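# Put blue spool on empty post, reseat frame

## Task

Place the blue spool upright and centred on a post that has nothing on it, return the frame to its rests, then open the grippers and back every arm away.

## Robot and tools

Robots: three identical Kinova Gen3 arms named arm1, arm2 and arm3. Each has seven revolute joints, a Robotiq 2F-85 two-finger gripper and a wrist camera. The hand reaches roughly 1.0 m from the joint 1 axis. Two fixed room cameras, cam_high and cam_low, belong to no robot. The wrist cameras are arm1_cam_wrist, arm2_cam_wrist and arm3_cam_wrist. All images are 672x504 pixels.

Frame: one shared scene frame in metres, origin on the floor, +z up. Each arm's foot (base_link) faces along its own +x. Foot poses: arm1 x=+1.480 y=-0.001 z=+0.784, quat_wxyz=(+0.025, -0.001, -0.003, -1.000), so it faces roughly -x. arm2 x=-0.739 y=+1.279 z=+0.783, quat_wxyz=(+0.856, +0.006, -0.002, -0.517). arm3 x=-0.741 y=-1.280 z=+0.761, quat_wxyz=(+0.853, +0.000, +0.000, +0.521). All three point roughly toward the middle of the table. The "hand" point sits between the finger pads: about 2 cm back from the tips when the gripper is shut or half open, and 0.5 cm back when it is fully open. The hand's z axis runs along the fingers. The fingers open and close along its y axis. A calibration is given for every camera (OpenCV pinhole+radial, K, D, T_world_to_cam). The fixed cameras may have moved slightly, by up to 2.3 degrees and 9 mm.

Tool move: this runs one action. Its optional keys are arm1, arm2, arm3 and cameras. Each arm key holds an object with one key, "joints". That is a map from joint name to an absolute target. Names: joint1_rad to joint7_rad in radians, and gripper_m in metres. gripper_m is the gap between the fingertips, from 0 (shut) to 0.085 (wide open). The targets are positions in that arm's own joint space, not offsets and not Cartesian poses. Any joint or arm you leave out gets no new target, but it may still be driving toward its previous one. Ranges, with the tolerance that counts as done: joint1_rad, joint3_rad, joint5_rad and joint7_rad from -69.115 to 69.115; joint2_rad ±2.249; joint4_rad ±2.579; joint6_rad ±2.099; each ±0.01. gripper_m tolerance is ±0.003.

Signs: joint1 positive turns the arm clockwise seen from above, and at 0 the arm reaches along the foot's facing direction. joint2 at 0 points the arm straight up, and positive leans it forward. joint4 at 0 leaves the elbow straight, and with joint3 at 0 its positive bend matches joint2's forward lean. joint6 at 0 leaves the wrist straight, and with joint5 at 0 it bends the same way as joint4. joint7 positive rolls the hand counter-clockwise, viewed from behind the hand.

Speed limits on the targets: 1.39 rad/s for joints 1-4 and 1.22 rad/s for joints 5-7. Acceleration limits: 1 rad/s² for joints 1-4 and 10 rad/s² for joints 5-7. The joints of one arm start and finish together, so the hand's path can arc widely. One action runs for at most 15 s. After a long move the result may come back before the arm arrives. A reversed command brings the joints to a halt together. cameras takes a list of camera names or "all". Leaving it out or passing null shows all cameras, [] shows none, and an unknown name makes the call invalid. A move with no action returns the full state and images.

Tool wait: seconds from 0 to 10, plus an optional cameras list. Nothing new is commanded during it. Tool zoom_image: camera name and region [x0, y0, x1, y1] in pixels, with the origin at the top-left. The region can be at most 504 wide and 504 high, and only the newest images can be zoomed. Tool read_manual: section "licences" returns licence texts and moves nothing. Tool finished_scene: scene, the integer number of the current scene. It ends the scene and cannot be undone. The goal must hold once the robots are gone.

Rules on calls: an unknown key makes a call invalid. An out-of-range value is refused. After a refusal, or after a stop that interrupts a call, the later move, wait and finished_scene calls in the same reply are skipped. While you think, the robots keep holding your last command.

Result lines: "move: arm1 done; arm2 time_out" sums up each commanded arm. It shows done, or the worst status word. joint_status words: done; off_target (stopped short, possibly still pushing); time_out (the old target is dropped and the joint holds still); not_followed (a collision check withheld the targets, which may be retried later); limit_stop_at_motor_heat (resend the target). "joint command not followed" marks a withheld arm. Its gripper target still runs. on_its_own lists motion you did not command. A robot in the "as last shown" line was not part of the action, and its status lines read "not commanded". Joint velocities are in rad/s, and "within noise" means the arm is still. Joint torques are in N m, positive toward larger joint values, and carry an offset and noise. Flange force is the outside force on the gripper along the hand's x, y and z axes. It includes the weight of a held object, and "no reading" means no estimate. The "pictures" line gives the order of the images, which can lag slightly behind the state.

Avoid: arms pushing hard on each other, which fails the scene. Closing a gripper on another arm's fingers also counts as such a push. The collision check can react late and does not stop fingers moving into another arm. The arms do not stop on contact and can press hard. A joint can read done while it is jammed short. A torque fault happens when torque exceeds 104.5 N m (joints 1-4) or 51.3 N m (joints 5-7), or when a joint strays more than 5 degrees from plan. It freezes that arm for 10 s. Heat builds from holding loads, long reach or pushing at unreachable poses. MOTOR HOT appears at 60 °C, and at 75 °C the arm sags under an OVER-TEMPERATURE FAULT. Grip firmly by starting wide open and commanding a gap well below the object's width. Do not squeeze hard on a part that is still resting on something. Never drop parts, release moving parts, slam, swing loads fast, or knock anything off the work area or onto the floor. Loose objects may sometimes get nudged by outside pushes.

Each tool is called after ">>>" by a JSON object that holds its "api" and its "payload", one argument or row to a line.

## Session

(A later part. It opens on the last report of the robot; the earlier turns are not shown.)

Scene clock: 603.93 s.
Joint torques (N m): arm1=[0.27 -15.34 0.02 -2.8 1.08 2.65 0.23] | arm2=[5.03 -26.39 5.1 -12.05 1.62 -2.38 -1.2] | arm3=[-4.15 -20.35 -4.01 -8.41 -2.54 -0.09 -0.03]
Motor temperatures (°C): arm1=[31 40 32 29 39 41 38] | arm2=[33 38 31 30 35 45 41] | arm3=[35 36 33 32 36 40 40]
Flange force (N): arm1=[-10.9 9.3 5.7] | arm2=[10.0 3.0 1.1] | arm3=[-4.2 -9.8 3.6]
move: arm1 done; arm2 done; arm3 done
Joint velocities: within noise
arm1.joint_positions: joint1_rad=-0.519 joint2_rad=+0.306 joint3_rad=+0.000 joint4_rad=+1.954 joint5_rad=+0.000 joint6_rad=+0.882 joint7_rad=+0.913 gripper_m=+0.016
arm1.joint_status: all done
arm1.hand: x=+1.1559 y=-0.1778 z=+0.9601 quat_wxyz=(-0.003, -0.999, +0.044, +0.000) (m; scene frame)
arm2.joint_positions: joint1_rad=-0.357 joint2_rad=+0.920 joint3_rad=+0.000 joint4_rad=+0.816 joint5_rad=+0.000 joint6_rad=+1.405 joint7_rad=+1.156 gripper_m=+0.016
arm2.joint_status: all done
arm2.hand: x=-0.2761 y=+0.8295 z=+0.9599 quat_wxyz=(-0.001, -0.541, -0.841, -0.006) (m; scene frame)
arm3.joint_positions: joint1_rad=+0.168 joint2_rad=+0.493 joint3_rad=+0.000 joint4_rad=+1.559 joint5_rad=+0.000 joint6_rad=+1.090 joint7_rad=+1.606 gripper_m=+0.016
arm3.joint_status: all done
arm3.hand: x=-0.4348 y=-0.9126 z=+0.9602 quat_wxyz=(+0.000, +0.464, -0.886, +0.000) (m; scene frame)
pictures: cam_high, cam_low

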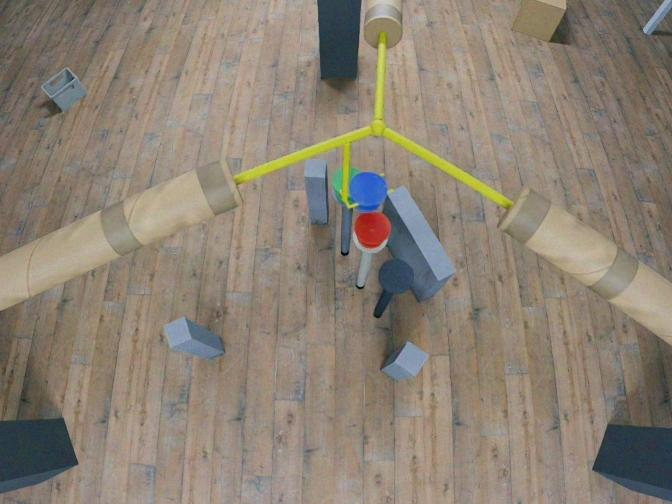

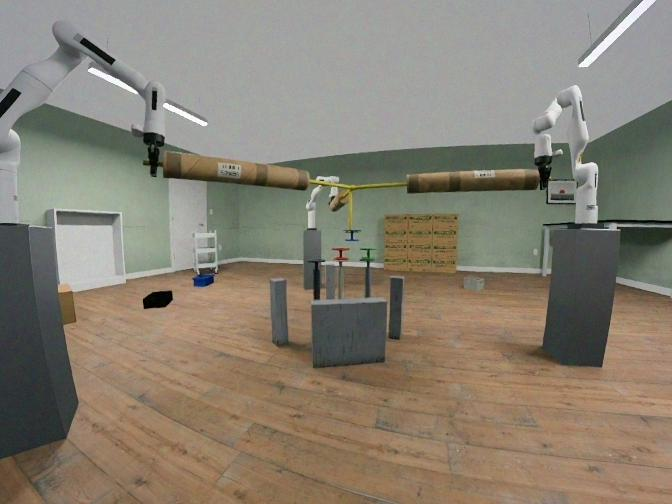

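>>> {"api": "move", "payload": {
  "arm1": {"joints":{"joint1_rad":-0.5139,"joint2_rad":0.3581,"joint4_rad":1.8730,"joint6_rad":0.9106,"joint7_rad":0.9187}},
  "arm2": {"joints":{"joint1_rad":-0.3184,"joint2_rad":0.8959,"joint4_rad":0.8662,"joint6_rad":1.3795,"joint7_rad":1.1956}},
  "arm3": {"joints":{"joint1_rad":0.1427,"joint2_rad":0.4415,"joint4_rad":1.6451,"joint6_rad":1.0551,"joint7_rad":1.5811}},
  "cameras": []
}}

>>> {"api": "move", "payload": {
  "arm1": {"joints":{"joint1_rad":-0.5090,"joint2_rad":0.4105,"joint4_rad":1.7880,"joint6_rad":0.9431,"joint7_rad":0.9236}},
  "arm2": {"joints":{"joint1_rad":-0.2783,"joint2_rad":0.8755,"joint4_rad":0.9071,"joint6_rad":1.3591,"joint7_rad":1.2357}},
  "arm3": {"joints":{"joint1_rad":0.1148,"joint2_rad":0.3915,"joint4_rad":1.7263,"joint6_rad":1.0237,"joint7_rad":1.5532}},
  "cameras": []
}}

>>> {"api": "move", "payload": {
  "arm1": {"joints":{"joint1_rad":-0.5049,"joint2_rad":0.4631,"joint4_rad":1.6995,"joint6_rad":0.9790,"joint7_rad":0.9277}},
  "arm2": {"joints":{"joint1_rad":-0.2374,"joint2_rad":0.8589,"joint4_rad":0.9399,"joint6_rad":1.3428,"joint7_rad":1.2766}},
  "arm3": {"joints":{"joint1_rad":0.0839,"joint2_rad":0.3425,"joint4_rad":1.8033,"joint6_rad":0.9959,"joint7_rad":1.5223}},
  "cameras": []
}}

>>> {"api": "move", "payload": {
  "arm1": {"joints":{"joint1_rad":-0.5012,"joint2_rad":0.5165,"joint4_rad":1.6065,"joint6_rad":1.0186,"joint7_rad":0.9314}},
  "arm2": {"joints":{"joint1_rad":-0.1958,"joint2_rad":0.8459,"joint4_rad":0.9653,"joint6_rad":1.3304,"joint7_rad":1.3182}},
  "arm3": {"joints":{"joint1_rad":0.0492,"joint2_rad":0.2940,"joint4_rad":1.8760,"joint6_rad":0.9716,"joint7_rad":1.4876}},
  "cameras": ["cam_high"]
}}

>>> {"api": "move", "payload": {
  "arm1": {"joints":{"joint1_rad":-0.4979,"joint2_rad":0.5711,"joint4_rad":1.5085,"joint6_rad":1.0620,"joint7_rad":0.9347}},
  "arm2": {"joints":{"joint1_rad":-0.1535,"joint2_rad":0.8360,"joint4_rad":0.9843,"joint6_rad":1.3213,"joint7_rad":1.3605}},
  "arm3": {"joints":{"joint1_rad":0.0099,"joint2_rad":0.2461,"joint4_rad":1.9449,"joint6_rad":0.9507,"joint7_rad":1.4483}},
  "cameras": []
}}

>>> {"api": "move", "payload": {
  "arm1": {"joints":{"joint1_rad":-0.4949,"joint2_rad":0.6275,"joint4_rad":1.4042,"joint6_rad":1.1098,"joint7_rad":0.9377}},
  "arm2": {"joints":{"joint1_rad":-0.1107,"joint2_rad":0.8294,"joint4_rad":0.9966,"joint6_rad":1.3156,"joint7_rad":1.4033}},
  "arm3": {"joints":{"joint1_rad":-0.0346,"joint2_rad":0.1986,"joint4_rad":2.0097,"joint6_rad":0.9333,"joint7_rad":1.4038}},
  "cameras": ["cam_high","cam_low"]
}}

>>> {"api": "zoom_image", "payload": {
  "camera": "cam_high",
  "region": [340, 200, 440, 330]
}}

>>> {"api": "zoom_image", "payload": {
  "camera": "cam_low",
  "region": [300, 225, 370, 277]
}}

Scene clock: 622.10 s.
Joint torques (N m): arm1=[-0.12 -16.07 -0.44 -2.32 0.53 3.2 0.27] | arm2=[4.75 -26.24 5 -11.9 1.45 -2.19 -1.25] | arm3=[-3.97 -19.31 -3.97 -8.32 -2.53 -0.01 -0.04]
Motor temperatures (°C): arm1=[31 40 32 29 39 41 38] | arm2=[33 38 31 30 35 45 41] | arm3=[35 36 33 32 36 40 40]
Flange force (N): arm1=[-12.0 8.9 5.3] | arm2=[8.7 3.4 1.4] | arm3=[-4.1 -9.7 4.2]
move: arm1 done; arm2 done; arm3 done
Joint velocities: within noise
arm1.joint_positions: joint1_rad=-0.514 joint2_rad=+0.358 joint3_rad=+0.000 joint4_rad=+1.873 joint5_rad=+0.000 joint6_rad=+0.911 joint7_rad=+0.919 gripper_m=+0.016
arm1.joint_status: all done
arm1.hand: x=+1.1325 y=-0.1902 z=+0.9601 quat_wxyz=(-0.003, -0.999, +0.044, +0.000) (m; scene frame)
arm2.joint_positions: joint1_rad=-0.318 joint2_rad=+0.896 joint3_rad=+0.000 joint4_rad=+0.866 joint5_rad=+0.000 joint6_rad=+1.380 joint7_rad=+1.196 gripper_m=+0.016
arm2.joint_status: all done
arm2.hand: x=-0.2996 y=+0.8170 z=+0.9599 quat_wxyz=(-0.001, -0.541, -0.841, -0.006) (m; scene frame)
arm3.joint_positions: joint1_rad=+0.143 joint2_rad=+0.442 joint3_rad=+0.000 joint4_rad=+1.645 joint5_rad=+0.000 joint6_rad=+1.055 joint7_rad=+1.581 gripper_m=+0.016
arm3.joint_status: all done
arm3.hand: x=-0.4583 y=-0.9250 z=+0.9601 quat_wxyz=(+0.000, +0.464, -0.886, +0.000) (m; scene frame)
pictures: none
No camera images: "cameras" was empty.

Scene clock: 623.03 s.
Joint torques (N m): arm1=[-0.36 -16.57 -0.75 -2 0.28 3.77 0.42] | arm2=[4.71 -26.15 5.12 -12.39 1.57 -2.55 -1.16] | arm3=[-4.01 -18.27 -4.31 -8.61 -2.55 -0.37 0.03]
Motor temperatures (°C): arm1=[31 40 32 29 39 41 38] | arm2=[33 38 31 30 35 45 41] | arm3=[35 36 33 32 36 40 40]
Flange force (N): arm1=[-11.9 8.7 4.9] | arm2=[9.7 3.5 1.5] | arm3=[-3.5 -10.1 4.1]
move: arm1 done; arm2 done; arm3 done
Joint velocities: within noise
arm1.joint_positions: joint1_rad=-0.509 joint2_rad=+0.411 joint3_rad=+0.000 joint4_rad=+1.788 joint5_rad=+0.000 joint6_rad=+0.943 joint7_rad=+0.924 gripper_m=+0.016
arm1.joint_status: all done
arm1.hand: x=+1.1091 y=-0.2026 z=+0.9601 quat_wxyz=(-0.003, -0.999, +0.044, +0.000) (m; scene frame)
arm2.joint_positions: joint1_rad=-0.278 joint2_rad=+0.875 joint3_rad=+0.000 joint4_rad=+0.907 joint5_rad=+0.000 joint6_rad=+1.359 joint7_rad=+1.236 gripper_m=+0.016
arm2.joint_status: all done
arm2.hand: x=-0.3231 y=+0.8046 z=+0.9600 quat_wxyz=(-0.001, -0.541, -0.841, -0.006) (m; scene frame)
arm3.joint_positions: joint1_rad=+0.115 joint2_rad=+0.391 joint3_rad=+0.000 joint4_rad=+1.726 joint5_rad=+0.000 joint6_rad=+1.024 joint7_rad=+1.553 gripper_m=+0.016
arm3.joint_status: all done
arm3.hand: x=-0.4817 y=-0.9374 z=+0.9602 quat_wxyz=(+0.000, +0.464, -0.886, +0.000) (m; scene frame)
pictures: none
No camera images: "cameras" was empty.

Scene clock: 623.97 s.
Joint torques (N m): arm1=[-0.77 -17.41 -1.17 -1.35 -0.02 4.49 0.46] | arm2=[4.58 -25.92 5.01 -12.31 1.4 -2.45 -1.12] | arm3=[-4.01 -17.03 -4.29 -8.07 -2.68 -0.02 0.06]
Motor temperatures (°C): arm1=[31 40 32 29 39 41 38] | arm2=[33 38 31 30 35 45 41] | arm3=[35 36 33 32 36 40 40]
Flange force (N): arm1=[-13.7 8.9 4.8] | arm2=[9.3 3.9 1.6] | arm3=[-4.4 -10.5 4.4]
move: arm1 done; arm2 done; arm3 done
Joint velocities: within noise
arm1.joint_positions: joint1_rad=-0.505 joint2_rad=+0.463 joint3_rad=+0.000 joint4_rad=+1.700 joint5_rad=+0.000 joint6_rad=+0.979 joint7_rad=+0.928 gripper_m=+0.016
arm1.joint_status: all done
arm1.hand: x=+1.0857 y=-0.2150 z=+0.9600 quat_wxyz=(-0.003, -0.999, +0.044, +0.000) (m; scene frame)
arm2.joint_positions: joint1_rad=-0.237 joint2_rad=+0.859 joint3_rad=+0.000 joint4_rad=+0.940 joint5_rad=+0.000 joint6_rad=+1.343 joint7_rad=+1.277 gripper_m=+0.016
arm2.joint_status: all done
arm2.hand: x=-0.3465 y=+0.7922 z=+0.9600 quat_wxyz=(-0.001, -0.541, -0.841, -0.006) (m; scene frame)
arm3.joint_positions: joint1_rad=+0.084 joint2_rad=+0.342 joint3_rad=+0.000 joint4_rad=+1.803 joint5_rad=+0.000 joint6_rad=+0.996 joint7_rad=+1.522 gripper_m=+0.016
arm3.joint_status: all done
arm3.hand: x=-0.5052 y=-0.9499 z=+0.9601 quat_wxyz=(+0.000, +0.464, -0.886, +0.000) (m; scene frame)
pictures: none
No camera images: "cameras" was empty.

Scene clock: 624.93 s.
Joint torques (N m): arm1=[-0.97 -18.04 -1.37 -1.35 -0.13 4.84 0.53] | arm2=[4.16 -25.78 4.79 -12.29 1.27 -2.44 -1.14] | arm3=[-3.89 -15.68 -4.19 -7.84 -2.71 -0.02 0.15]
Motor temperatures (°C): arm1=[31 40 32 29 39 41 38] | arm2=[33 38 31 30 35 45 41] | arm3=[35 36 33 32 36 40 40]
Flange force (N): arm1=[-13.5 8.5 4.4] | arm2=[8.7 3.7 1.7] | arm3=[-4.5 -10.4 4.0]
move: arm1 done; arm2 done; arm3 done
Joint velocities: within noise
arm1.joint_positions: joint1_rad=-0.501 joint2_rad=+0.517 joint3_rad=+0.000 joint4_rad=+1.607 joint5_rad=+0.000 joint6_rad=+1.019 joint7_rad=+0.931 gripper_m=+0.016
arm1.joint_status: all done
arm1.hand: x=+1.0623 y=-0.2275 z=+0.9600 quat_wxyz=(-0.003, -0.999, +0.044, +0.000) (m; scene frame)
arm2.joint_positions: joint1_rad=-0.196 joint2_rad=+0.846 joint3_rad=+0.000 joint4_rad=+0.965 joint5_rad=+0.000 joint6_rad=+1.330 joint7_rad=+1.318 gripper_m=+0.016
arm2.joint_status: all done
arm2.hand: x=-0.3698 y=+0.7797 z=+0.9600 quat_wxyz=(-0.001, -0.541, -0.841, -0.006) (m; scene frame)
arm3.joint_positions: joint1_rad=+0.049 joint2_rad=+0.294 joint3_rad=+0.000 joint4_rad=+1.876 joint5_rad=+0.000 joint6_rad=+0.972 joint7_rad=+1.488 gripper_m=+0.016
arm3.joint_status: all done
arm3.hand: x=-0.5286 y=-0.9623 z=+0.9601 quat_wxyz=(+0.000, +0.464, -0.886, +0.000) (m; scene frame)
pictures: cam_high

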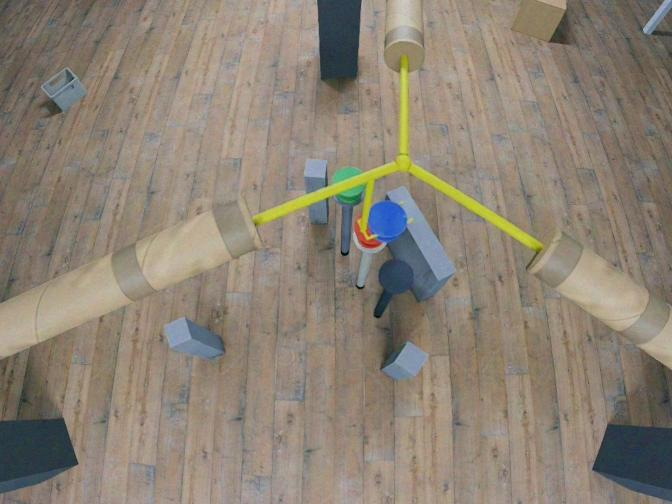

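Scene clock: 625.90 s.
Joint torques (N m): arm1=[-1.58 -18.9 -1.94 -1.16 -0.51 5.44 0.61] | arm2=[4.16 -25.6 4.85 -12.24 1.23 -2.37 -1.13] | arm3=[-3.93 -14.33 -4.35 -7.67 -2.96 0.14 0.23]
Motor temperatures (°C): arm1=[31 40 32 29 39 41 38] | arm2=[33 38 31 30 35 45 41] | arm3=[35 36 33 32 36 40 40]
Flange force (N): arm1=[-14.4 8.0 4.6] | arm2=[8.5 4.2 1.7] | arm3=[-4.4 -10.8 4.2]
move: arm1 done; arm2 done; arm3 done
Joint velocities: within noise
arm1.joint_positions: joint1_rad=-0.498 joint2_rad=+0.571 joint3_rad=+0.000 joint4_rad=+1.509 joint5_rad=+0.000 joint6_rad=+1.062 joint7_rad=+0.935 gripper_m=+0.016
arm1.joint_status: all done
arm1.hand: x=+1.0389 y=-0.2399 z=+0.9600 quat_wxyz=(-0.003, -0.999, +0.044, +0.000) (m; scene frame)
arm2.joint_positions: joint1_rad=-0.153 joint2_rad=+0.836 joint3_rad=+0.000 joint4_rad=+0.984 joint5_rad=+0.000 joint6_rad=+1.321 joint7_rad=+1.361 gripper_m=+0.016
arm2.joint_status: all done
arm2.hand: x=-0.3933 y=+0.7673 z=+0.9600 quat_wxyz=(-0.001, -0.541, -0.841, -0.006) (m; scene frame)
arm3.joint_positions: joint1_rad=+0.010 joint2_rad=+0.246 joint3_rad=+0.000 joint4_rad=+1.945 joint5_rad=+0.000 joint6_rad=+0.951 joint7_rad=+1.448 gripper_m=+0.016
arm3.joint_status: all done
arm3.hand: x=-0.5521 y=-0.9748 z=+0.9601 quat_wxyz=(+0.000, +0.464, -0.886, +0.000) (m; scene frame)
pictures: none
No camera images: "cameras" was empty.

Scene clock: 626.90 s.
Joint torques (N m): arm1=[-1.82 -19.99 -2.2 -1.54 -0.74 5.46 0.65] | arm2=[4.14 -25.55 4.73 -12.38 1.17 -2.51 -1.15] | arm3=[-3.71 -12.98 -4.16 -7.83 -3.1 -0.01 0.34]
Motor temperatures (°C): arm1=[31 40 32 29 39 41 38] | arm2=[33 38 31 30 35 45 41] | arm3=[35 36 33 32 36 40 40]
Flange force (N): arm1=[-14.4 7.7 4.4] | arm2=[8.6 4.5 1.7] | arm3=[-3.7 -10.5 3.8]
move: arm1 done; arm2 done; arm3 done
Joint velocities: within noise
arm1.joint_positions: joint1_rad=-0.495 joint2_rad=+0.628 joint3_rad=+0.000 joint4_rad=+1.404 joint5_rad=+0.000 joint6_rad=+1.110 joint7_rad=+0.938 gripper_m=+0.016
arm1.joint_status: all done
arm1.hand: x=+1.0154 y=-0.2524 z=+0.9600 quat_wxyz=(-0.003, -0.999, +0.044, +0.000) (m; scene frame)
arm2.joint_positions: joint1_rad=-0.111 joint2_rad=+0.829 joint3_rad=+0.000 joint4_rad=+0.997 joint5_rad=+0.000 joint6_rad=+1.316 joint7_rad=+1.403 gripper_m=+0.016
arm2.joint_status: all done
arm2.hand: x=-0.4167 y=+0.7548 z=+0.9601 quat_wxyz=(-0.001, -0.541, -0.841, -0.006) (m; scene frame)
arm3.joint_positions: joint1_rad=-0.035 joint2_rad=+0.199 joint3_rad=+0.000 joint4_rad=+2.010 joint5_rad=+0.000 joint6_rad=+0.933 joint7_rad=+1.404 gripper_m=+0.016
arm3.joint_status: all done
arm3.hand: x=-0.5755 y=-0.9872 z=+0.9601 quat_wxyz=(+0.000, +0.464, -0.886, +0.000) (m; scene frame)
pictures: cam_high, cam_low

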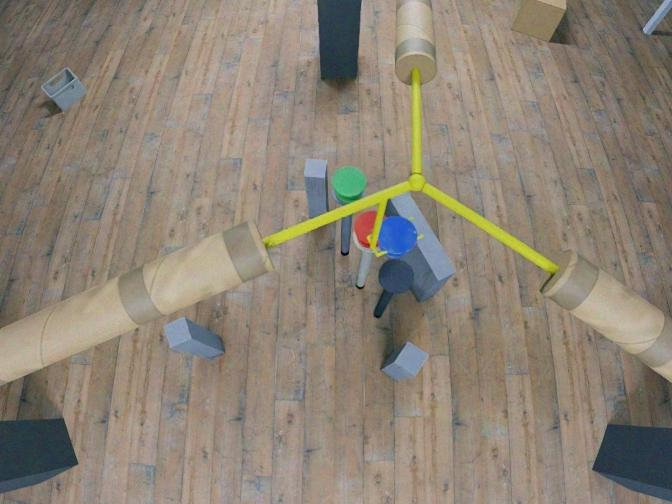

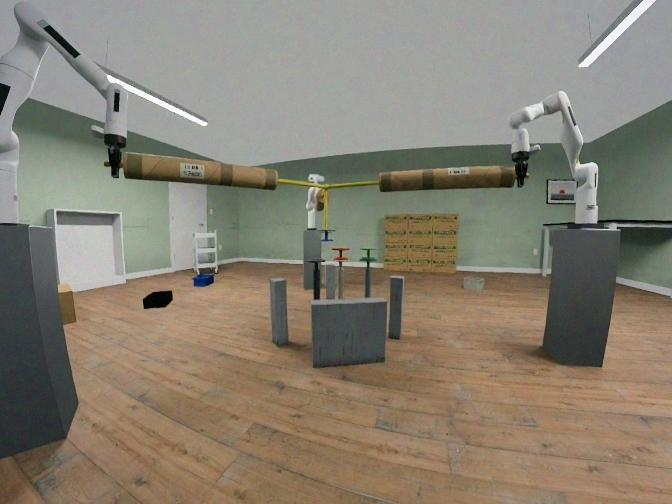

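Scaled by 3.877 from the camera's 672x504 image, which has a finer 960x720 frame.

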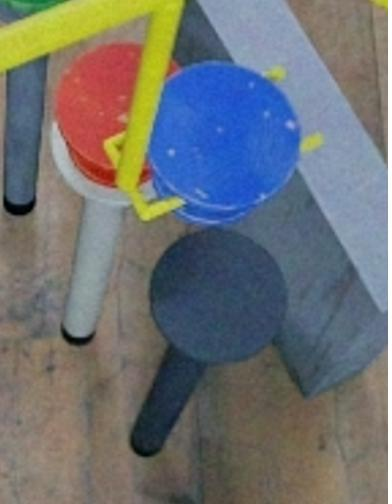

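Scaled by 7.200 from the camera's 672x504 image, which has a finer 960x720 frame.

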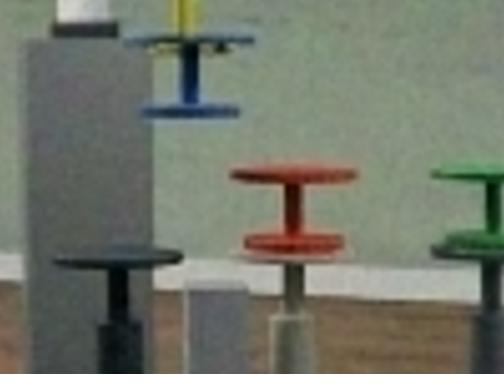

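>>> {"api": "move", "payload": {
  "arm1": {"joints":{"joint1_rad":-0.4882,"joint2_rad":0.6920,"joint4_rad":1.2815,"joint6_rad":1.1681,"joint7_rad":0.9444}},
  "arm2": {"joints":{"joint1_rad":-0.0642,"joint2_rad":0.8199,"joint4_rad":1.0146,"joint6_rad":1.3071,"joint7_rad":1.4498}},
  "arm3": {"joints":{"joint1_rad":-0.0964,"joint2_rad":0.1513,"joint4_rad":2.0711,"joint6_rad":0.9192,"joint7_rad":1.3420}},
  "cameras": []
}}

>>> {"api": "move", "payload": {
  "arm1": {"joints":{"joint1_rad":-0.4816,"joint2_rad":0.7590,"joint4_rad":1.1512,"joint6_rad":1.2313,"joint7_rad":0.9510}},
  "arm2": {"joints":{"joint1_rad":-0.0175,"joint2_rad":0.8137,"joint4_rad":1.0261,"joint6_rad":1.3018,"joint7_rad":1.4965}},
  "arm3": {"joints":{"joint1_rad":-0.1647,"joint2_rad":0.1038,"joint4_rad":2.1284,"joint6_rad":0.9094,"joint7_rad":1.2737}},
  "cameras": ["cam_high","cam_low"]
}}

>>> {"api": "zoom_image", "payload": {
  "camera": "cam_high",
  "region": [360, 220, 460, 330]
}}

>>> {"api": "zoom_image", "payload": {
  "camera": "cam_low",
  "region": [290, 225, 350, 270]
}}

Scene clock: 664.43 s.
Joint torques (N m): arm1=[-1.86 -21.78 -2.15 -3 -0.97 4.79 0.48] | arm2=[5.08 -25.84 5.64 -13.54 1.79 -3.43 -0.94] | arm3=[-3.61 -11.44 -4.13 -10.16 -3.2 -1.22 0.56]
Motor temperatures (°C): arm1=[31 40 32 29 39 41 38] | arm2=[33 38 30 30 35 45 41] | arm3=[35 35 33 32 36 40 40]
Flange force (N): arm1=[-13.2 6.5 4.6] | arm2=[11.2 6.6 1.8] | arm3=[2.5 -11.1 3.4]
move: arm1 done; arm2 done; arm3 done
TORQUE WARNING: arm1's joint6_rad reached its warning level (29.4 N m). A warning alone does not stop the arm.
Joint velocities: within noise
arm1.joint_positions: joint1_rad=-0.488 joint2_rad=+0.692 joint3_rad=+0.000 joint4_rad=+1.282 joint5_rad=+0.000 joint6_rad=+1.168 joint7_rad=+0.944 gripper_m=+0.016
arm1.joint_status: all done
arm1.hand: x=+0.9888 y=-0.2642 z=+0.9601 quat_wxyz=(-0.003, -0.999, +0.044, +0.000) (m; scene frame)
arm2.joint_positions: joint1_rad=-0.064 joint2_rad=+0.820 joint3_rad=+0.000 joint4_rad=+1.015 joint5_rad=+0.000 joint6_rad=+1.307 joint7_rad=+1.450 gripper_m=+0.016
arm2.joint_status: all done
arm2.hand: x=-0.4432 y=+0.7432 z=+0.9601 quat_wxyz=(-0.001, -0.541, -0.841, -0.006) (m; scene frame)
arm3.joint_positions: joint1_rad=-0.096 joint2_rad=+0.151 joint3_rad=+0.000 joint4_rad=+2.071 joint5_rad=+0.000 joint6_rad=+0.919 joint7_rad=+1.342 gripper_m=+0.016
arm3.joint_status: all done
arm3.hand: x=-0.6021 y=-0.9983 z=+0.9600 quat_wxyz=(+0.000, +0.464, -0.886, +0.000) (m; scene frame)
pictures: none
No camera images: "cameras" was empty.

Scene clock: 665.50 s.
Joint torques (N m): arm1=[-1.78 -22.91 -2 -2.35 -1.02 5.58 0.33] | arm2=[3.6 -25.63 4.46 -12.66 0.94 -2.71 -1.12] | arm3=[-3.36 -10.35 -4.1 -7.6 -3.33 0.13 0.54]
Motor temperatures (°C): arm1=[31 40 32 29 39 41 38] | arm2=[33 38 31 30 35 45 41] | arm3=[35 35 33 32 36 40 40]
Flange force (N): arm1=[-15.8 8.2 4.5] | arm2=[8.2 4.5 1.9] | arm3=[-4.2 -10.2 3.4]
move: arm1 done; arm2 done; arm3 done
TORQUE WARNING: arm1's joint6_rad reached its warning level (29.4 N m). A warning alone does not stop the arm.
Joint velocities: within noise
arm1.joint_positions: joint1_rad=-0.482 joint2_rad=+0.759 joint3_rad=+0.000 joint4_rad=+1.151 joint5_rad=+0.000 joint6_rad=+1.231 joint7_rad=+0.951 gripper_m=+0.016
arm1.joint_status: all done
arm1.hand: x=+0.9626 y=-0.2753 z=+0.9600 quat_wxyz=(-0.003, -0.999, +0.044, +0.000) (m; scene frame)
arm2.joint_positions: joint1_rad=-0.017 joint2_rad=+0.814 joint3_rad=+0.000 joint4_rad=+1.026 joint5_rad=+0.000 joint6_rad=+1.302 joint7_rad=+1.497 gripper_m=+0.016
arm2.joint_status: all done
arm2.hand: x=-0.4695 y=+0.7319 z=+0.9600 quat_wxyz=(-0.002, -0.541, -0.841, -0.006) (m; scene frame)
arm3.joint_positions: joint1_rad=-0.165 joint2_rad=+0.104 joint3_rad=+0.000 joint4_rad=+2.128 joint5_rad=+0.000 joint6_rad=+0.909 joint7_rad=+1.274 gripper_m=+0.016
arm3.joint_status: all done
arm3.hand: x=-0.6283 y=-1.0101 z=+0.9601 quat_wxyz=(+0.000, +0.464, -0.886, +0.000) (m; scene frame)
pictures: cam_high, cam_low

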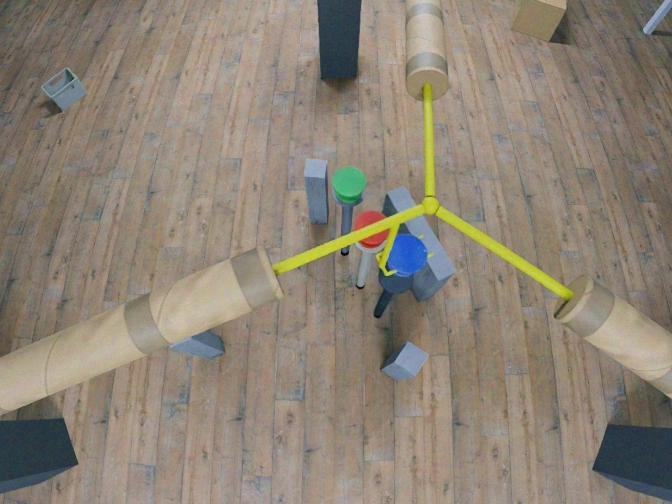

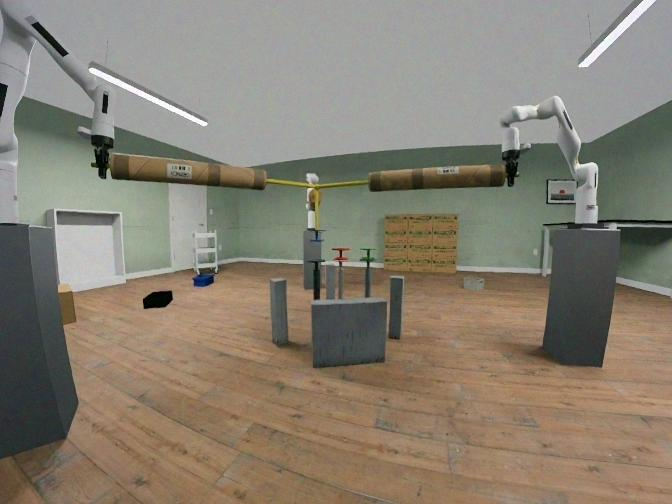

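Scaled by 4.582 from the camera's 672x504 image, which has a finer 960x720 frame.

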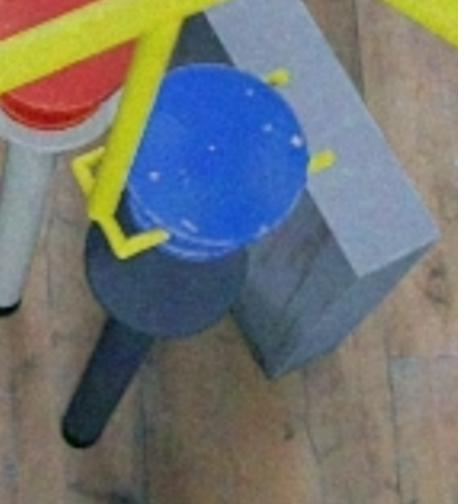

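Scaled by 8.400 from the camera's 672x504 image, which has a finer 960x720 frame.

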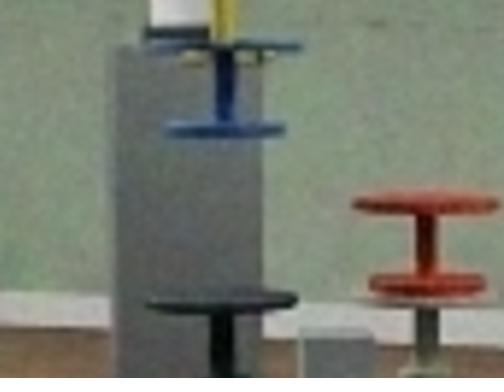

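>>> {"api": "move", "payload": {
  "arm1": {"joints":{"joint1_rad":-0.4814,"joint2_rad":0.7726,"joint4_rad":1.1752,"joint6_rad":1.1938,"joint7_rad":0.9512}},
  "arm2": {"joints":{"joint1_rad":-0.0172,"joint2_rad":0.8256,"joint4_rad":1.0518,"joint6_rad":1.2642,"joint7_rad":1.4968}},
  "arm3": {"joints":{"joint1_rad":-0.1647,"joint2_rad":0.1308,"joint4_rad":2.1579,"joint6_rad":0.8529,"joint7_rad":1.2737}},
  "cameras": []
}}

>>> {"api": "move", "payload": {
  "arm1": {"joints":{"joint1_rad":-0.4813,"joint2_rad":0.7873,"joint4_rad":1.1972,"joint6_rad":1.1571,"joint7_rad":0.9513}},
  "arm2": {"joints":{"joint1_rad":-0.0169,"joint2_rad":0.8387,"joint4_rad":1.0753,"joint6_rad":1.2276,"joint7_rad":1.4971}},
  "arm3": {"joints":{"joint1_rad":-0.1647,"joint2_rad":0.1601,"joint4_rad":2.1858,"joint6_rad":0.7957,"joint7_rad":1.2737}},
  "cameras": []
}}

>>> {"api": "move", "payload": {
  "arm1": {"joints":{"joint1_rad":-0.4812,"joint2_rad":0.8032,"joint4_rad":1.2172,"joint6_rad":1.1212,"joint7_rad":0.9514}},
  "arm2": {"joints":{"joint1_rad":-0.0166,"joint2_rad":0.8531,"joint4_rad":1.0965,"joint6_rad":1.1920,"joint7_rad":1.4974}},
  "arm3": {"joints":{"joint1_rad":-0.1647,"joint2_rad":0.1918,"joint4_rad":2.2121,"joint6_rad":0.7377,"joint7_rad":1.2737}},
  "cameras": []
}}

>>> {"api": "move", "payload": {
  "arm1": {"joints":{"joint1_rad":-0.4811,"joint2_rad":0.8201,"joint4_rad":1.2352,"joint6_rad":1.0862,"joint7_rad":0.9515}},
  "arm2": {"joints":{"joint1_rad":-0.0164,"joint2_rad":0.8686,"joint4_rad":1.1156,"joint6_rad":1.1574,"joint7_rad":1.4976}},
  "arm3": {"joints":{"joint1_rad":-0.1647,"joint2_rad":0.2259,"joint4_rad":2.2368,"joint6_rad":0.6789,"joint7_rad":1.2737}},
  "cameras": ["cam_high","cam_low"]
}}

>>> {"api": "zoom_image", "payload": {
  "camera": "cam_high",
  "region": [360, 220, 460, 330]
}}

>>> {"api": "zoom_image", "payload": {
  "camera": "cam_low",
  "region": [290, 225, 350, 270]
}}

Scene clock: 710.87 s.
Joint torques (N m): arm1=[-1.32 -23.23 -1.6 -3.56 -0.78 4.45 0.28] | arm2=[2.78 -25.84 3.86 -12.32 0.64 -2.51 -1.05] | arm3=[-2.59 -10.58 -3.18 -7.44 -2.58 -0.08 0.37]
Motor temperatures (°C): arm1=[31 41 32 29 38 41 38] | arm2=[33 38 30 30 35 45 41] | arm3=[35 34 33 32 36 40 40]
Flange force (N): arm1=[-12.5 6.9 4.5] | arm2=[6.8 3.3 1.9] | arm3=[-3.1 -8.1 3.1]
move: arm1 done; arm2 done; arm3 done
Joint velocities: within noise
arm1.joint_positions: joint1_rad=-0.481 joint2_rad=+0.773 joint3_rad=+0.000 joint4_rad=+1.175 joint5_rad=+0.000 joint6_rad=+1.194 joint7_rad=+0.951 gripper_m=+0.016
arm1.joint_status: all done
arm1.hand: x=+0.9625 y=-0.2752 z=+0.9450 quat_wxyz=(-0.003, -0.999, +0.044, +0.000) (m; scene frame)
arm2.joint_positions: joint1_rad=-0.017 joint2_rad=+0.826 joint3_rad=+0.000 joint4_rad=+1.052 joint5_rad=+0.000 joint6_rad=+1.264 joint7_rad=+1.497 gripper_m=+0.016
arm2.joint_status: all done
arm2.hand: x=-0.4695 y=+0.7319 z=+0.9450 quat_wxyz=(-0.001, -0.541, -0.841, -0.006) (m; scene frame)
arm3.joint_positions: joint1_rad=-0.165 joint2_rad=+0.131 joint3_rad=+0.000 joint4_rad=+2.158 joint5_rad=+0.000 joint6_rad=+0.853 joint7_rad=+1.274 gripper_m=+0.016
arm3.joint_status: all done
arm3.hand: x=-0.6282 y=-1.0101 z=+0.9451 quat_wxyz=(+0.000, +0.464, -0.886, +0.000) (m; scene frame)
pictures: none
No camera images: "cameras" was empty.

Scene clock: 711.57 s.
Joint torques (N m): arm1=[-1.55 -23.24 -1.89 -3.71 -0.88 4.12 0.33] | arm2=[2.62 -26.01 3.67 -11.7 0.49 -2.18 -1.07] | arm3=[-2.05 -10.76 -2.73 -7.07 -2.1 -0.03 0.29]
Motor temperatures (°C): arm1=[31 41 32 29 38 41 38] | arm2=[33 38 30 30 35 45 41] | arm3=[35 34 33 32 36 40 40]
Flange force (N): arm1=[-11.9 6.1 4.4] | arm2=[4.7 3.1 1.8] | arm3=[-2.4 -6.6 3.2]
move: arm1 done; arm2 done; arm3 done
Joint velocities: within noise
arm1.joint_positions: joint1_rad=-0.481 joint2_rad=+0.787 joint3_rad=+0.000 joint4_rad=+1.197 joint5_rad=+0.000 joint6_rad=+1.157 joint7_rad=+0.951 gripper_m=+0.016
arm1.joint_status: all done
arm1.hand: x=+0.9625 y=-0.2752 z=+0.9300 quat_wxyz=(-0.003, -0.999, +0.044, +0.000) (m; scene frame)
arm2.joint_positions: joint1_rad=-0.017 joint2_rad=+0.839 joint3_rad=+0.000 joint4_rad=+1.075 joint5_rad=+0.000 joint6_rad=+1.228 joint7_rad=+1.497 gripper_m=+0.016
arm2.joint_status: all done
arm2.hand: x=-0.4695 y=+0.7319 z=+0.9301 quat_wxyz=(-0.001, -0.541, -0.841, -0.006) (m; scene frame)
arm3.joint_positions: joint1_rad=-0.165 joint2_rad=+0.160 joint3_rad=+0.000 joint4_rad=+2.186 joint5_rad=+0.000 joint6_rad=+0.796 joint7_rad=+1.274 gripper_m=+0.016
arm3.joint_status: all done
arm3.hand: x=-0.6282 y=-1.0101 z=+0.9301 quat_wxyz=(+0.000, +0.464, -0.886, +0.000) (m; scene frame)
pictures: none
No camera images: "cameras" was empty.

Scene clock: 712.30 s.
Joint torques (N m): arm1=[-2.24 -23.44 -2.49 -3.65 -1.17 3.92 0.32] | arm2=[2.95 -26.11 3.97 -11.27 0.59 -1.9 -1.02] | arm3=[-1.87 -11.12 -2.73 -6.5 -2.04 -0.02 0.32]
Motor temperatures (°C): arm1=[31 41 32 29 38 41 38] | arm2=[33 38 30 30 35 45 41] | arm3=[35 34 33 32 36 40 40]
Flange force (N): arm1=[-12.6 5.2 4.6] | arm2=[3.7 3.7 1.9] | arm3=[-2.8 -5.8 3.2]
move: arm1 done; arm2 done; arm3 done
Joint velocities: within noise
arm1.joint_positions: joint1_rad=-0.481 joint2_rad=+0.803 joint3_rad=+0.000 joint4_rad=+1.217 joint5_rad=+0.000 joint6_rad=+1.121 joint7_rad=+0.951 gripper_m=+0.016
arm1.joint_status: all done
arm1.hand: x=+0.9625 y=-0.2752 z=+0.9150 quat_wxyz=(-0.003, -0.999, +0.044, +0.000) (m; scene frame)
arm2.joint_positions: joint1_rad=-0.017 joint2_rad=+0.853 joint3_rad=+0.000 joint4_rad=+1.096 joint5_rad=+0.000 joint6_rad=+1.192 joint7_rad=+1.497 gripper_m=+0.016
arm2.joint_status: all done
arm2.hand: x=-0.4695 y=+0.7319 z=+0.9151 quat_wxyz=(-0.001, -0.541, -0.841, -0.006) (m; scene frame)
arm3.joint_positions: joint1_rad=-0.165 joint2_rad=+0.192 joint3_rad=+0.000 joint4_rad=+2.212 joint5_rad=+0.000 joint6_rad=+0.738 joint7_rad=+1.274 gripper_m=+0.016
arm3.joint_status: all done
arm3.hand: x=-0.6282 y=-1.0102 z=+0.9151 quat_wxyz=(+0.000, +0.464, -0.886, +0.000) (m; scene frame)
pictures: none
No camera images: "cameras" was empty.

Scene clock: 713.03 s.
Joint torques (N m): arm1=[-2.39 -23.51 -2.61 -3.98 -1.16 3.49 0.34] | arm2=[2.68 -26.14 3.74 -10.77 0.4 -1.58 -0.99] | arm3=[-1.44 -11.35 -2.29 -6.2 -1.67 -0.07 0.22]
Motor temperatures (°C): arm1=[31 41 32 29 38 41 38] | arm2=[33 38 30 30 35 45 41] | arm3=[35 34 33 32 36 40 40]
Flange force (N): arm1=[-11.5 4.2 4.5] | arm2=[2.8 3.4 2.0] | arm3=[-2.0 -4.7 3.2]
move: arm1 done; arm2 done; arm3 done
Joint velocities: within noise
arm1.joint_positions: joint1_rad=-0.481 joint2_rad=+0.820 joint3_rad=+0.000 joint4_rad=+1.235 joint5_rad=+0.000 joint6_rad=+1.086 joint7_rad=+0.952 gripper_m=+0.016
arm1.joint_status: all done
arm1.hand: x=+0.9624 y=-0.2752 z=+0.9000 quat_wxyz=(-0.003, -0.999, +0.044, +0.001) (m; scene frame)
arm2.joint_positions: joint1_rad=-0.016 joint2_rad=+0.869 joint3_rad=+0.000 joint4_rad=+1.116 joint5_rad=+0.000 joint6_rad=+1.157 joint7_rad=+1.498 gripper_m=+0.016
arm2.joint_status: all done
arm2.hand: x=-0.4694 y=+0.7319 z=+0.9001 quat_wxyz=(-0.001, -0.541, -0.841, -0.006) (m; scene frame)
arm3.joint_positions: joint1_rad=-0.165 joint2_rad=+0.226 joint3_rad=+0.000 joint4_rad=+2.237 joint5_rad=+0.000 joint6_rad=+0.679 joint7_rad=+1.274 gripper_m=+0.016
arm3.joint_status: all done
arm3.hand: x=-0.6282 y=-1.0102 z=+0.9001 quat_wxyz=(+0.000, +0.464, -0.886, +0.000) (m; scene frame)
pictures: cam_high, cam_low

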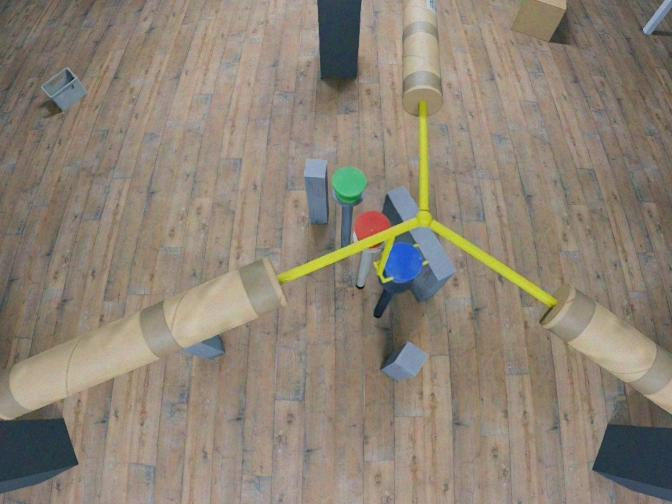

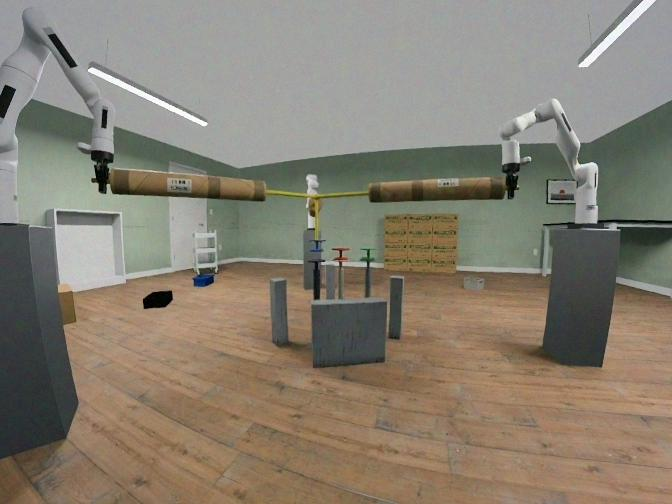

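Scaled by 4.582 from the camera's 672x504 image, which has a finer 960x720 frame.

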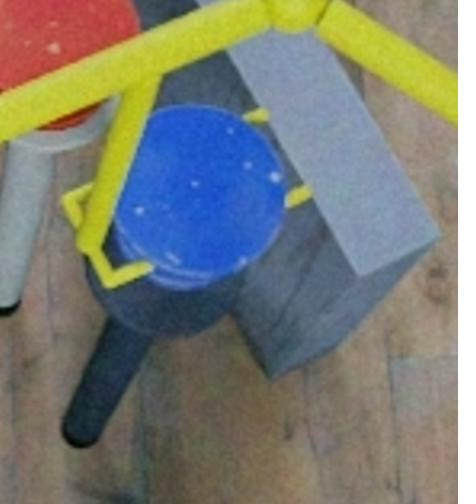

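Scaled by 8.400 from the camera's 672x504 image, which has a finer 960x720 frame.

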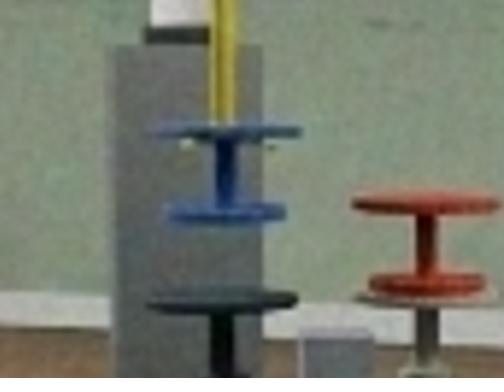

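>>> {"api": "move", "payload": {
  "arm1": {"joints":{"joint1_rad":-0.4778,"joint2_rad":0.8399,"joint4_rad":1.2475,"joint6_rad":1.0542,"joint7_rad":0.9548}},
  "arm2": {"joints":{"joint1_rad":-0.0147,"joint2_rad":0.8811,"joint4_rad":1.1418,"joint6_rad":1.1187,"joint7_rad":1.4993}},
  "arm3": {"joints":{"joint1_rad":-0.1712,"joint2_rad":0.2632,"joint4_rad":2.2581,"joint6_rad":0.6203,"joint7_rad":1.2672}},
  "cameras": []
}}

>>> {"api": "move", "payload": {
  "arm1": {"joints":{"joint1_rad":-0.4744,"joint2_rad":0.8607,"joint4_rad":1.2579,"joint6_rad":1.0230,"joint7_rad":0.9582}},
  "arm2": {"joints":{"joint1_rad":-0.0131,"joint2_rad":0.8946,"joint4_rad":1.1660,"joint6_rad":1.0811,"joint7_rad":1.5009}},
  "arm3": {"joints":{"joint1_rad":-0.1777,"joint2_rad":0.3029,"joint4_rad":2.2777,"joint6_rad":0.5609,"joint7_rad":1.2607}},
  "cameras": ["cam_high","cam_low"]
}}

>>> {"api": "zoom_image", "payload": {
  "camera": "cam_high",
  "region": [360, 220, 460, 330]
}}

>>> {"api": "zoom_image", "payload": {
  "camera": "cam_low",
  "region": [300, 235, 340, 265]
}}

Scene clock: 735.00 s.
Joint torques (N m): arm1=[-2.84 -23.58 -2.84 -3.51 -1.15 3.6 0.32] | arm2=[3.14 -26.09 4.12 -10.61 0.57 -1.59 -0.95] | arm3=[-1.62 -11.72 -2.55 -5.89 -1.64 -0.14 0.23]
Motor temperatures (°C): arm1=[31 42 32 29 38 41 38] | arm2=[33 38 30 30 35 45 41] | arm3=[35 34 33 32 36 40 40]
Flange force (N): arm1=[-12.8 4.0 4.7] | arm2=[2.9 4.2 1.8] | arm3=[-1.9 -5.3 3.4]
move: arm1 done; arm2 done; arm3 done
Joint velocities: within noise
arm1.joint_positions: joint1_rad=-0.478 joint2_rad=+0.840 joint3_rad=+0.000 joint4_rad=+1.247 joint5_rad=+0.000 joint6_rad=+1.054 joint7_rad=+0.955 gripper_m=+0.016
arm1.joint_status: all done
arm1.hand: x=+0.9609 y=-0.2740 z=+0.8850 quat_wxyz=(-0.003, -0.999, +0.044, +0.000) (m; scene frame)
arm2.joint_positions: joint1_rad=-0.015 joint2_rad=+0.881 joint3_rad=+0.000 joint4_rad=+1.142 joint5_rad=+0.000 joint6_rad=+1.119 joint7_rad=+1.499 gripper_m=+0.016
arm2.joint_status: all done
arm2.hand: x=-0.4710 y=+0.7331 z=+0.8850 quat_wxyz=(-0.001, -0.541, -0.841, -0.006) (m; scene frame)
arm3.joint_positions: joint1_rad=-0.171 joint2_rad=+0.263 joint3_rad=+0.000 joint4_rad=+2.258 joint5_rad=+0.000 joint6_rad=+0.620 joint7_rad=+1.267 gripper_m=+0.016
arm3.joint_status: all done
arm3.hand: x=-0.6298 y=-1.0089 z=+0.8852 quat_wxyz=(+0.000, +0.464, -0.886, +0.000) (m; scene frame)
pictures: none
No camera images: "cameras" was empty.

Scene clock: 735.77 s.
Joint torques (N m): arm1=[-3.11 -23.73 -3.15 -3.74 -1.23 3.25 0.31] | arm2=[3.12 -25.97 4.15 -9.95 0.44 -1.28 -0.95] | arm3=[-1.26 -12.09 -2.07 -5.53 -1.41 -0.29 0.16]
Motor temperatures (°C): arm1=[31 42 32 29 38 41 38] | arm2=[33 38 30 30 35 45 41] | arm3=[35 34 33 32 36 40 40]
Flange force (N): arm1=[-12.1 3.0 4.7] | arm2=[1.5 4.2 1.8] | arm3=[-1.4 -4.2 3.1]
move: arm1 done; arm2 done; arm3 done
Joint velocities: within noise
arm1.joint_positions: joint1_rad=-0.474 joint2_rad=+0.861 joint3_rad=+0.000 joint4_rad=+1.258 joint5_rad=+0.000 joint6_rad=+1.023 joint7_rad=+0.958 gripper_m=+0.016
arm1.joint_status: all done
arm1.hand: x=+0.9592 y=-0.2727 z=+0.8700 quat_wxyz=(-0.003, -0.999, +0.044, +0.000) (m; scene frame)
arm2.joint_positions: joint1_rad=-0.013 joint2_rad=+0.895 joint3_rad=+0.000 joint4_rad=+1.166 joint5_rad=+0.000 joint6_rad=+1.081 joint7_rad=+1.501 gripper_m=+0.016
arm2.joint_status: all done
arm2.hand: x=-0.4727 y=+0.7344 z=+0.8700 quat_wxyz=(-0.001, -0.541, -0.841, -0.006) (m; scene frame)
arm3.joint_positions: joint1_rad=-0.178 joint2_rad=+0.303 joint3_rad=+0.000 joint4_rad=+2.278 joint5_rad=+0.000 joint6_rad=+0.561 joint7_rad=+1.261 gripper_m=+0.016
arm3.joint_status: all done
arm3.hand: x=-0.6314 y=-1.0076 z=+0.8701 quat_wxyz=(+0.000, +0.464, -0.886, +0.000) (m; scene frame)
pictures: cam_high, cam_low

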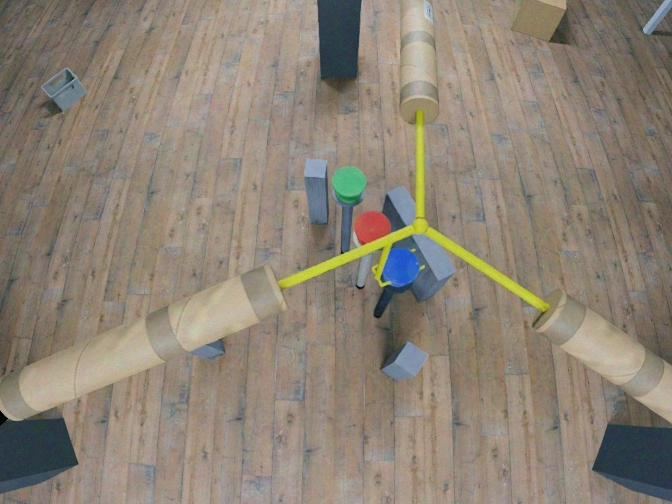

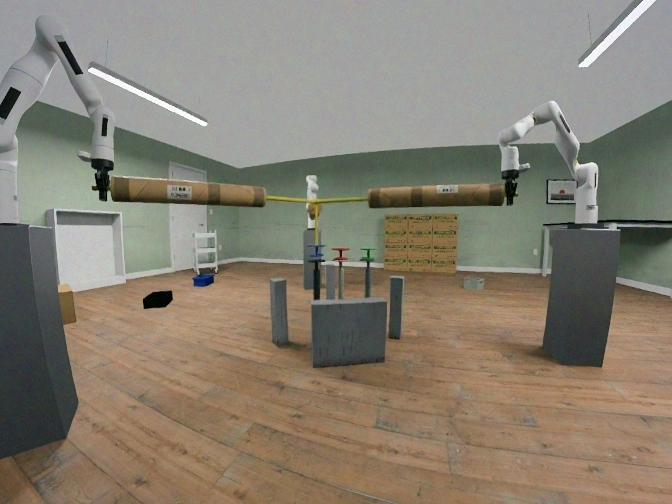

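Scaled by 4.582 from the camera's 672x504 image, which has a finer 960x720 frame.

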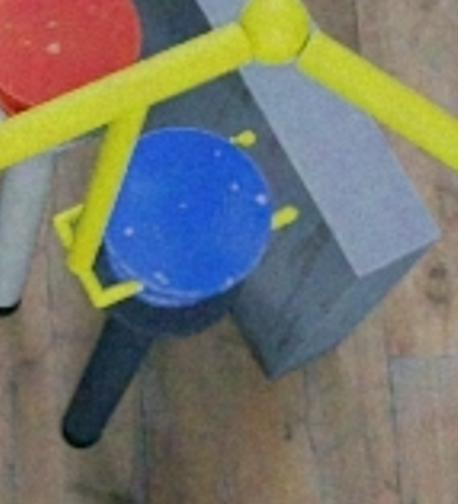

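Scaled by 12.600 from the camera's 672x504 image, which has a finer 960x720 frame.

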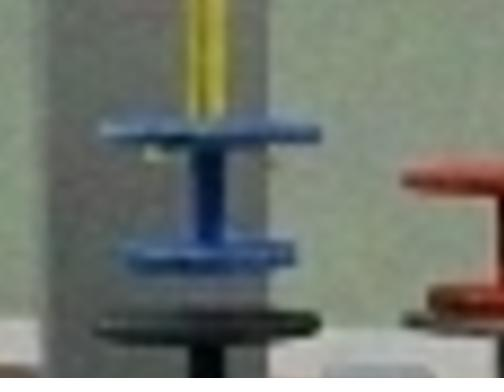

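>>> {"api": "move", "payload": {
  "arm1": {"joints":{"joint1_rad":-0.4732,"joint2_rad":0.8871,"joint4_rad":1.2672,"joint6_rad":0.9873,"joint7_rad":0.9594}},
  "arm2": {"joints":{"joint1_rad":-0.0110,"joint2_rad":0.9159,"joint4_rad":1.1843,"joint6_rad":1.0414,"joint7_rad":1.5030}},
  "arm3": {"joints":{"joint1_rad":-0.1819,"joint2_rad":0.3514,"joint4_rad":2.3020,"joint6_rad":0.4881,"joint7_rad":1.2565}},
  "cameras": ["cam_high","cam_low"]
}}

>>> {"api": "zoom_image", "payload": {
  "camera": "cam_high",
  "region": [370, 235, 434, 300]
}}

>>> {"api": "zoom_image", "payload": {
  "camera": "cam_low",
  "region": [300, 235, 340, 265]
}}

Scene clock: 756.67 s.
Joint torques (N m): arm1=[-3.45 -24.18 -3.47 -4.11 -1.31 2.78 0.37] | arm2=[2.88 -26.08 4 -9.28 0.28 -0.92 -0.92] | arm3=[-0.87 -12.4 -1.75 -4.59 -1.08 -0.17 0.17]
Motor temperatures (°C): arm1=[31 42 32 29 38 41 38] | arm2=[33 38 30 30 35 45 41] | arm3=[35 33 33 32 36 40 40]
Flange force (N): arm1=[-11.6 2.1 4.8] | arm2=[-0.1 3.9 2.1] | arm3=[-1.7 -2.7 3.1]
move: arm1 done; arm2 done; arm3 done
Joint velocities: within noise
arm1.joint_positions: joint1_rad=-0.473 joint2_rad=+0.887 joint3_rad=+0.000 joint4_rad=+1.267 joint5_rad=+0.000 joint6_rad=+0.987 joint7_rad=+0.959 gripper_m=+0.016
arm1.joint_status: all done
arm1.hand: x=+0.9579 y=-0.2727 z=+0.8520 quat_wxyz=(-0.003, -0.999, +0.044, +0.000) (m; scene frame)
arm2.joint_positions: joint1_rad=-0.011 joint2_rad=+0.916 joint3_rad=+0.000 joint4_rad=+1.184 joint5_rad=+0.000 joint6_rad=+1.041 joint7_rad=+1.503 gripper_m=+0.016
arm2.joint_status: all done
arm2.hand: x=-0.4739 y=+0.7345 z=+0.8521 quat_wxyz=(-0.001, -0.541, -0.841, -0.006) (m; scene frame)
arm3.joint_positions: joint1_rad=-0.182 joint2_rad=+0.351 joint3_rad=+0.000 joint4_rad=+2.302 joint5_rad=+0.000 joint6_rad=+0.488 joint7_rad=+1.256 gripper_m=+0.016
arm3.joint_status: all done
arm3.hand: x=-0.6327 y=-1.0077 z=+0.8521 quat_wxyz=(+0.000, +0.464, -0.886, +0.000) (m; scene frame)
pictures: cam_high, cam_low

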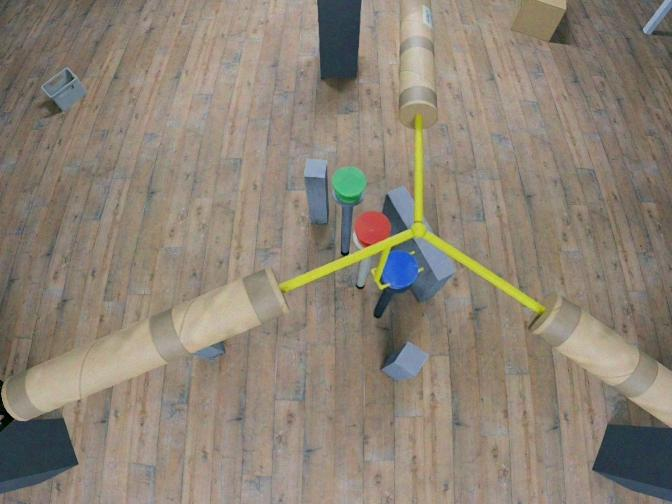

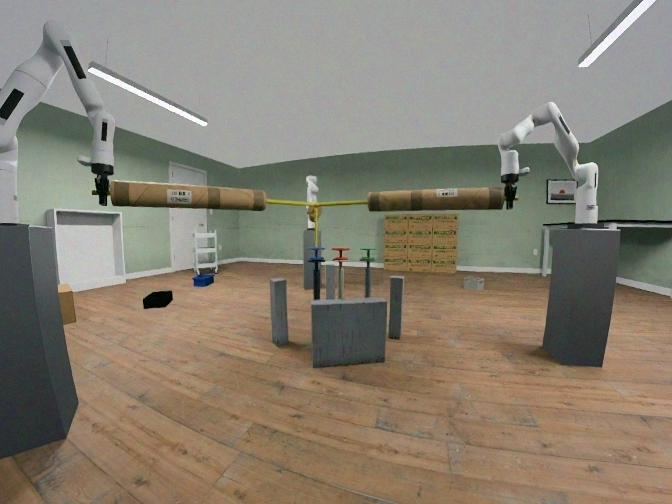

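Scaled by 7.754 from the camera's 672x504 image, which has a finer 960x720 frame.

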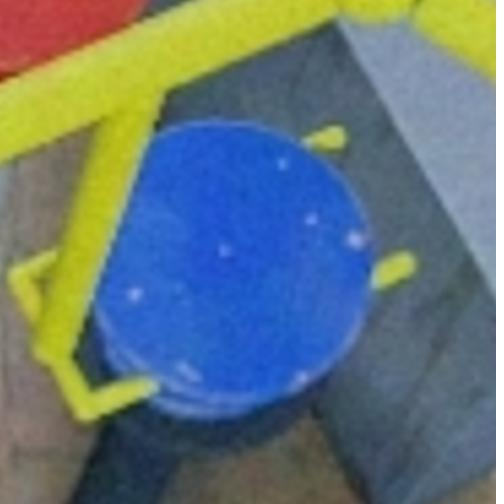

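Scaled by 12.600 from the camera's 672x504 image, which has a finer 960x720 frame.

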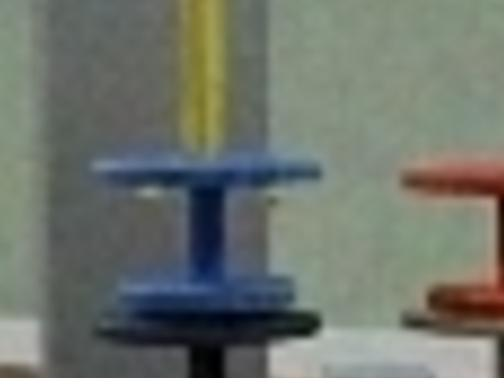

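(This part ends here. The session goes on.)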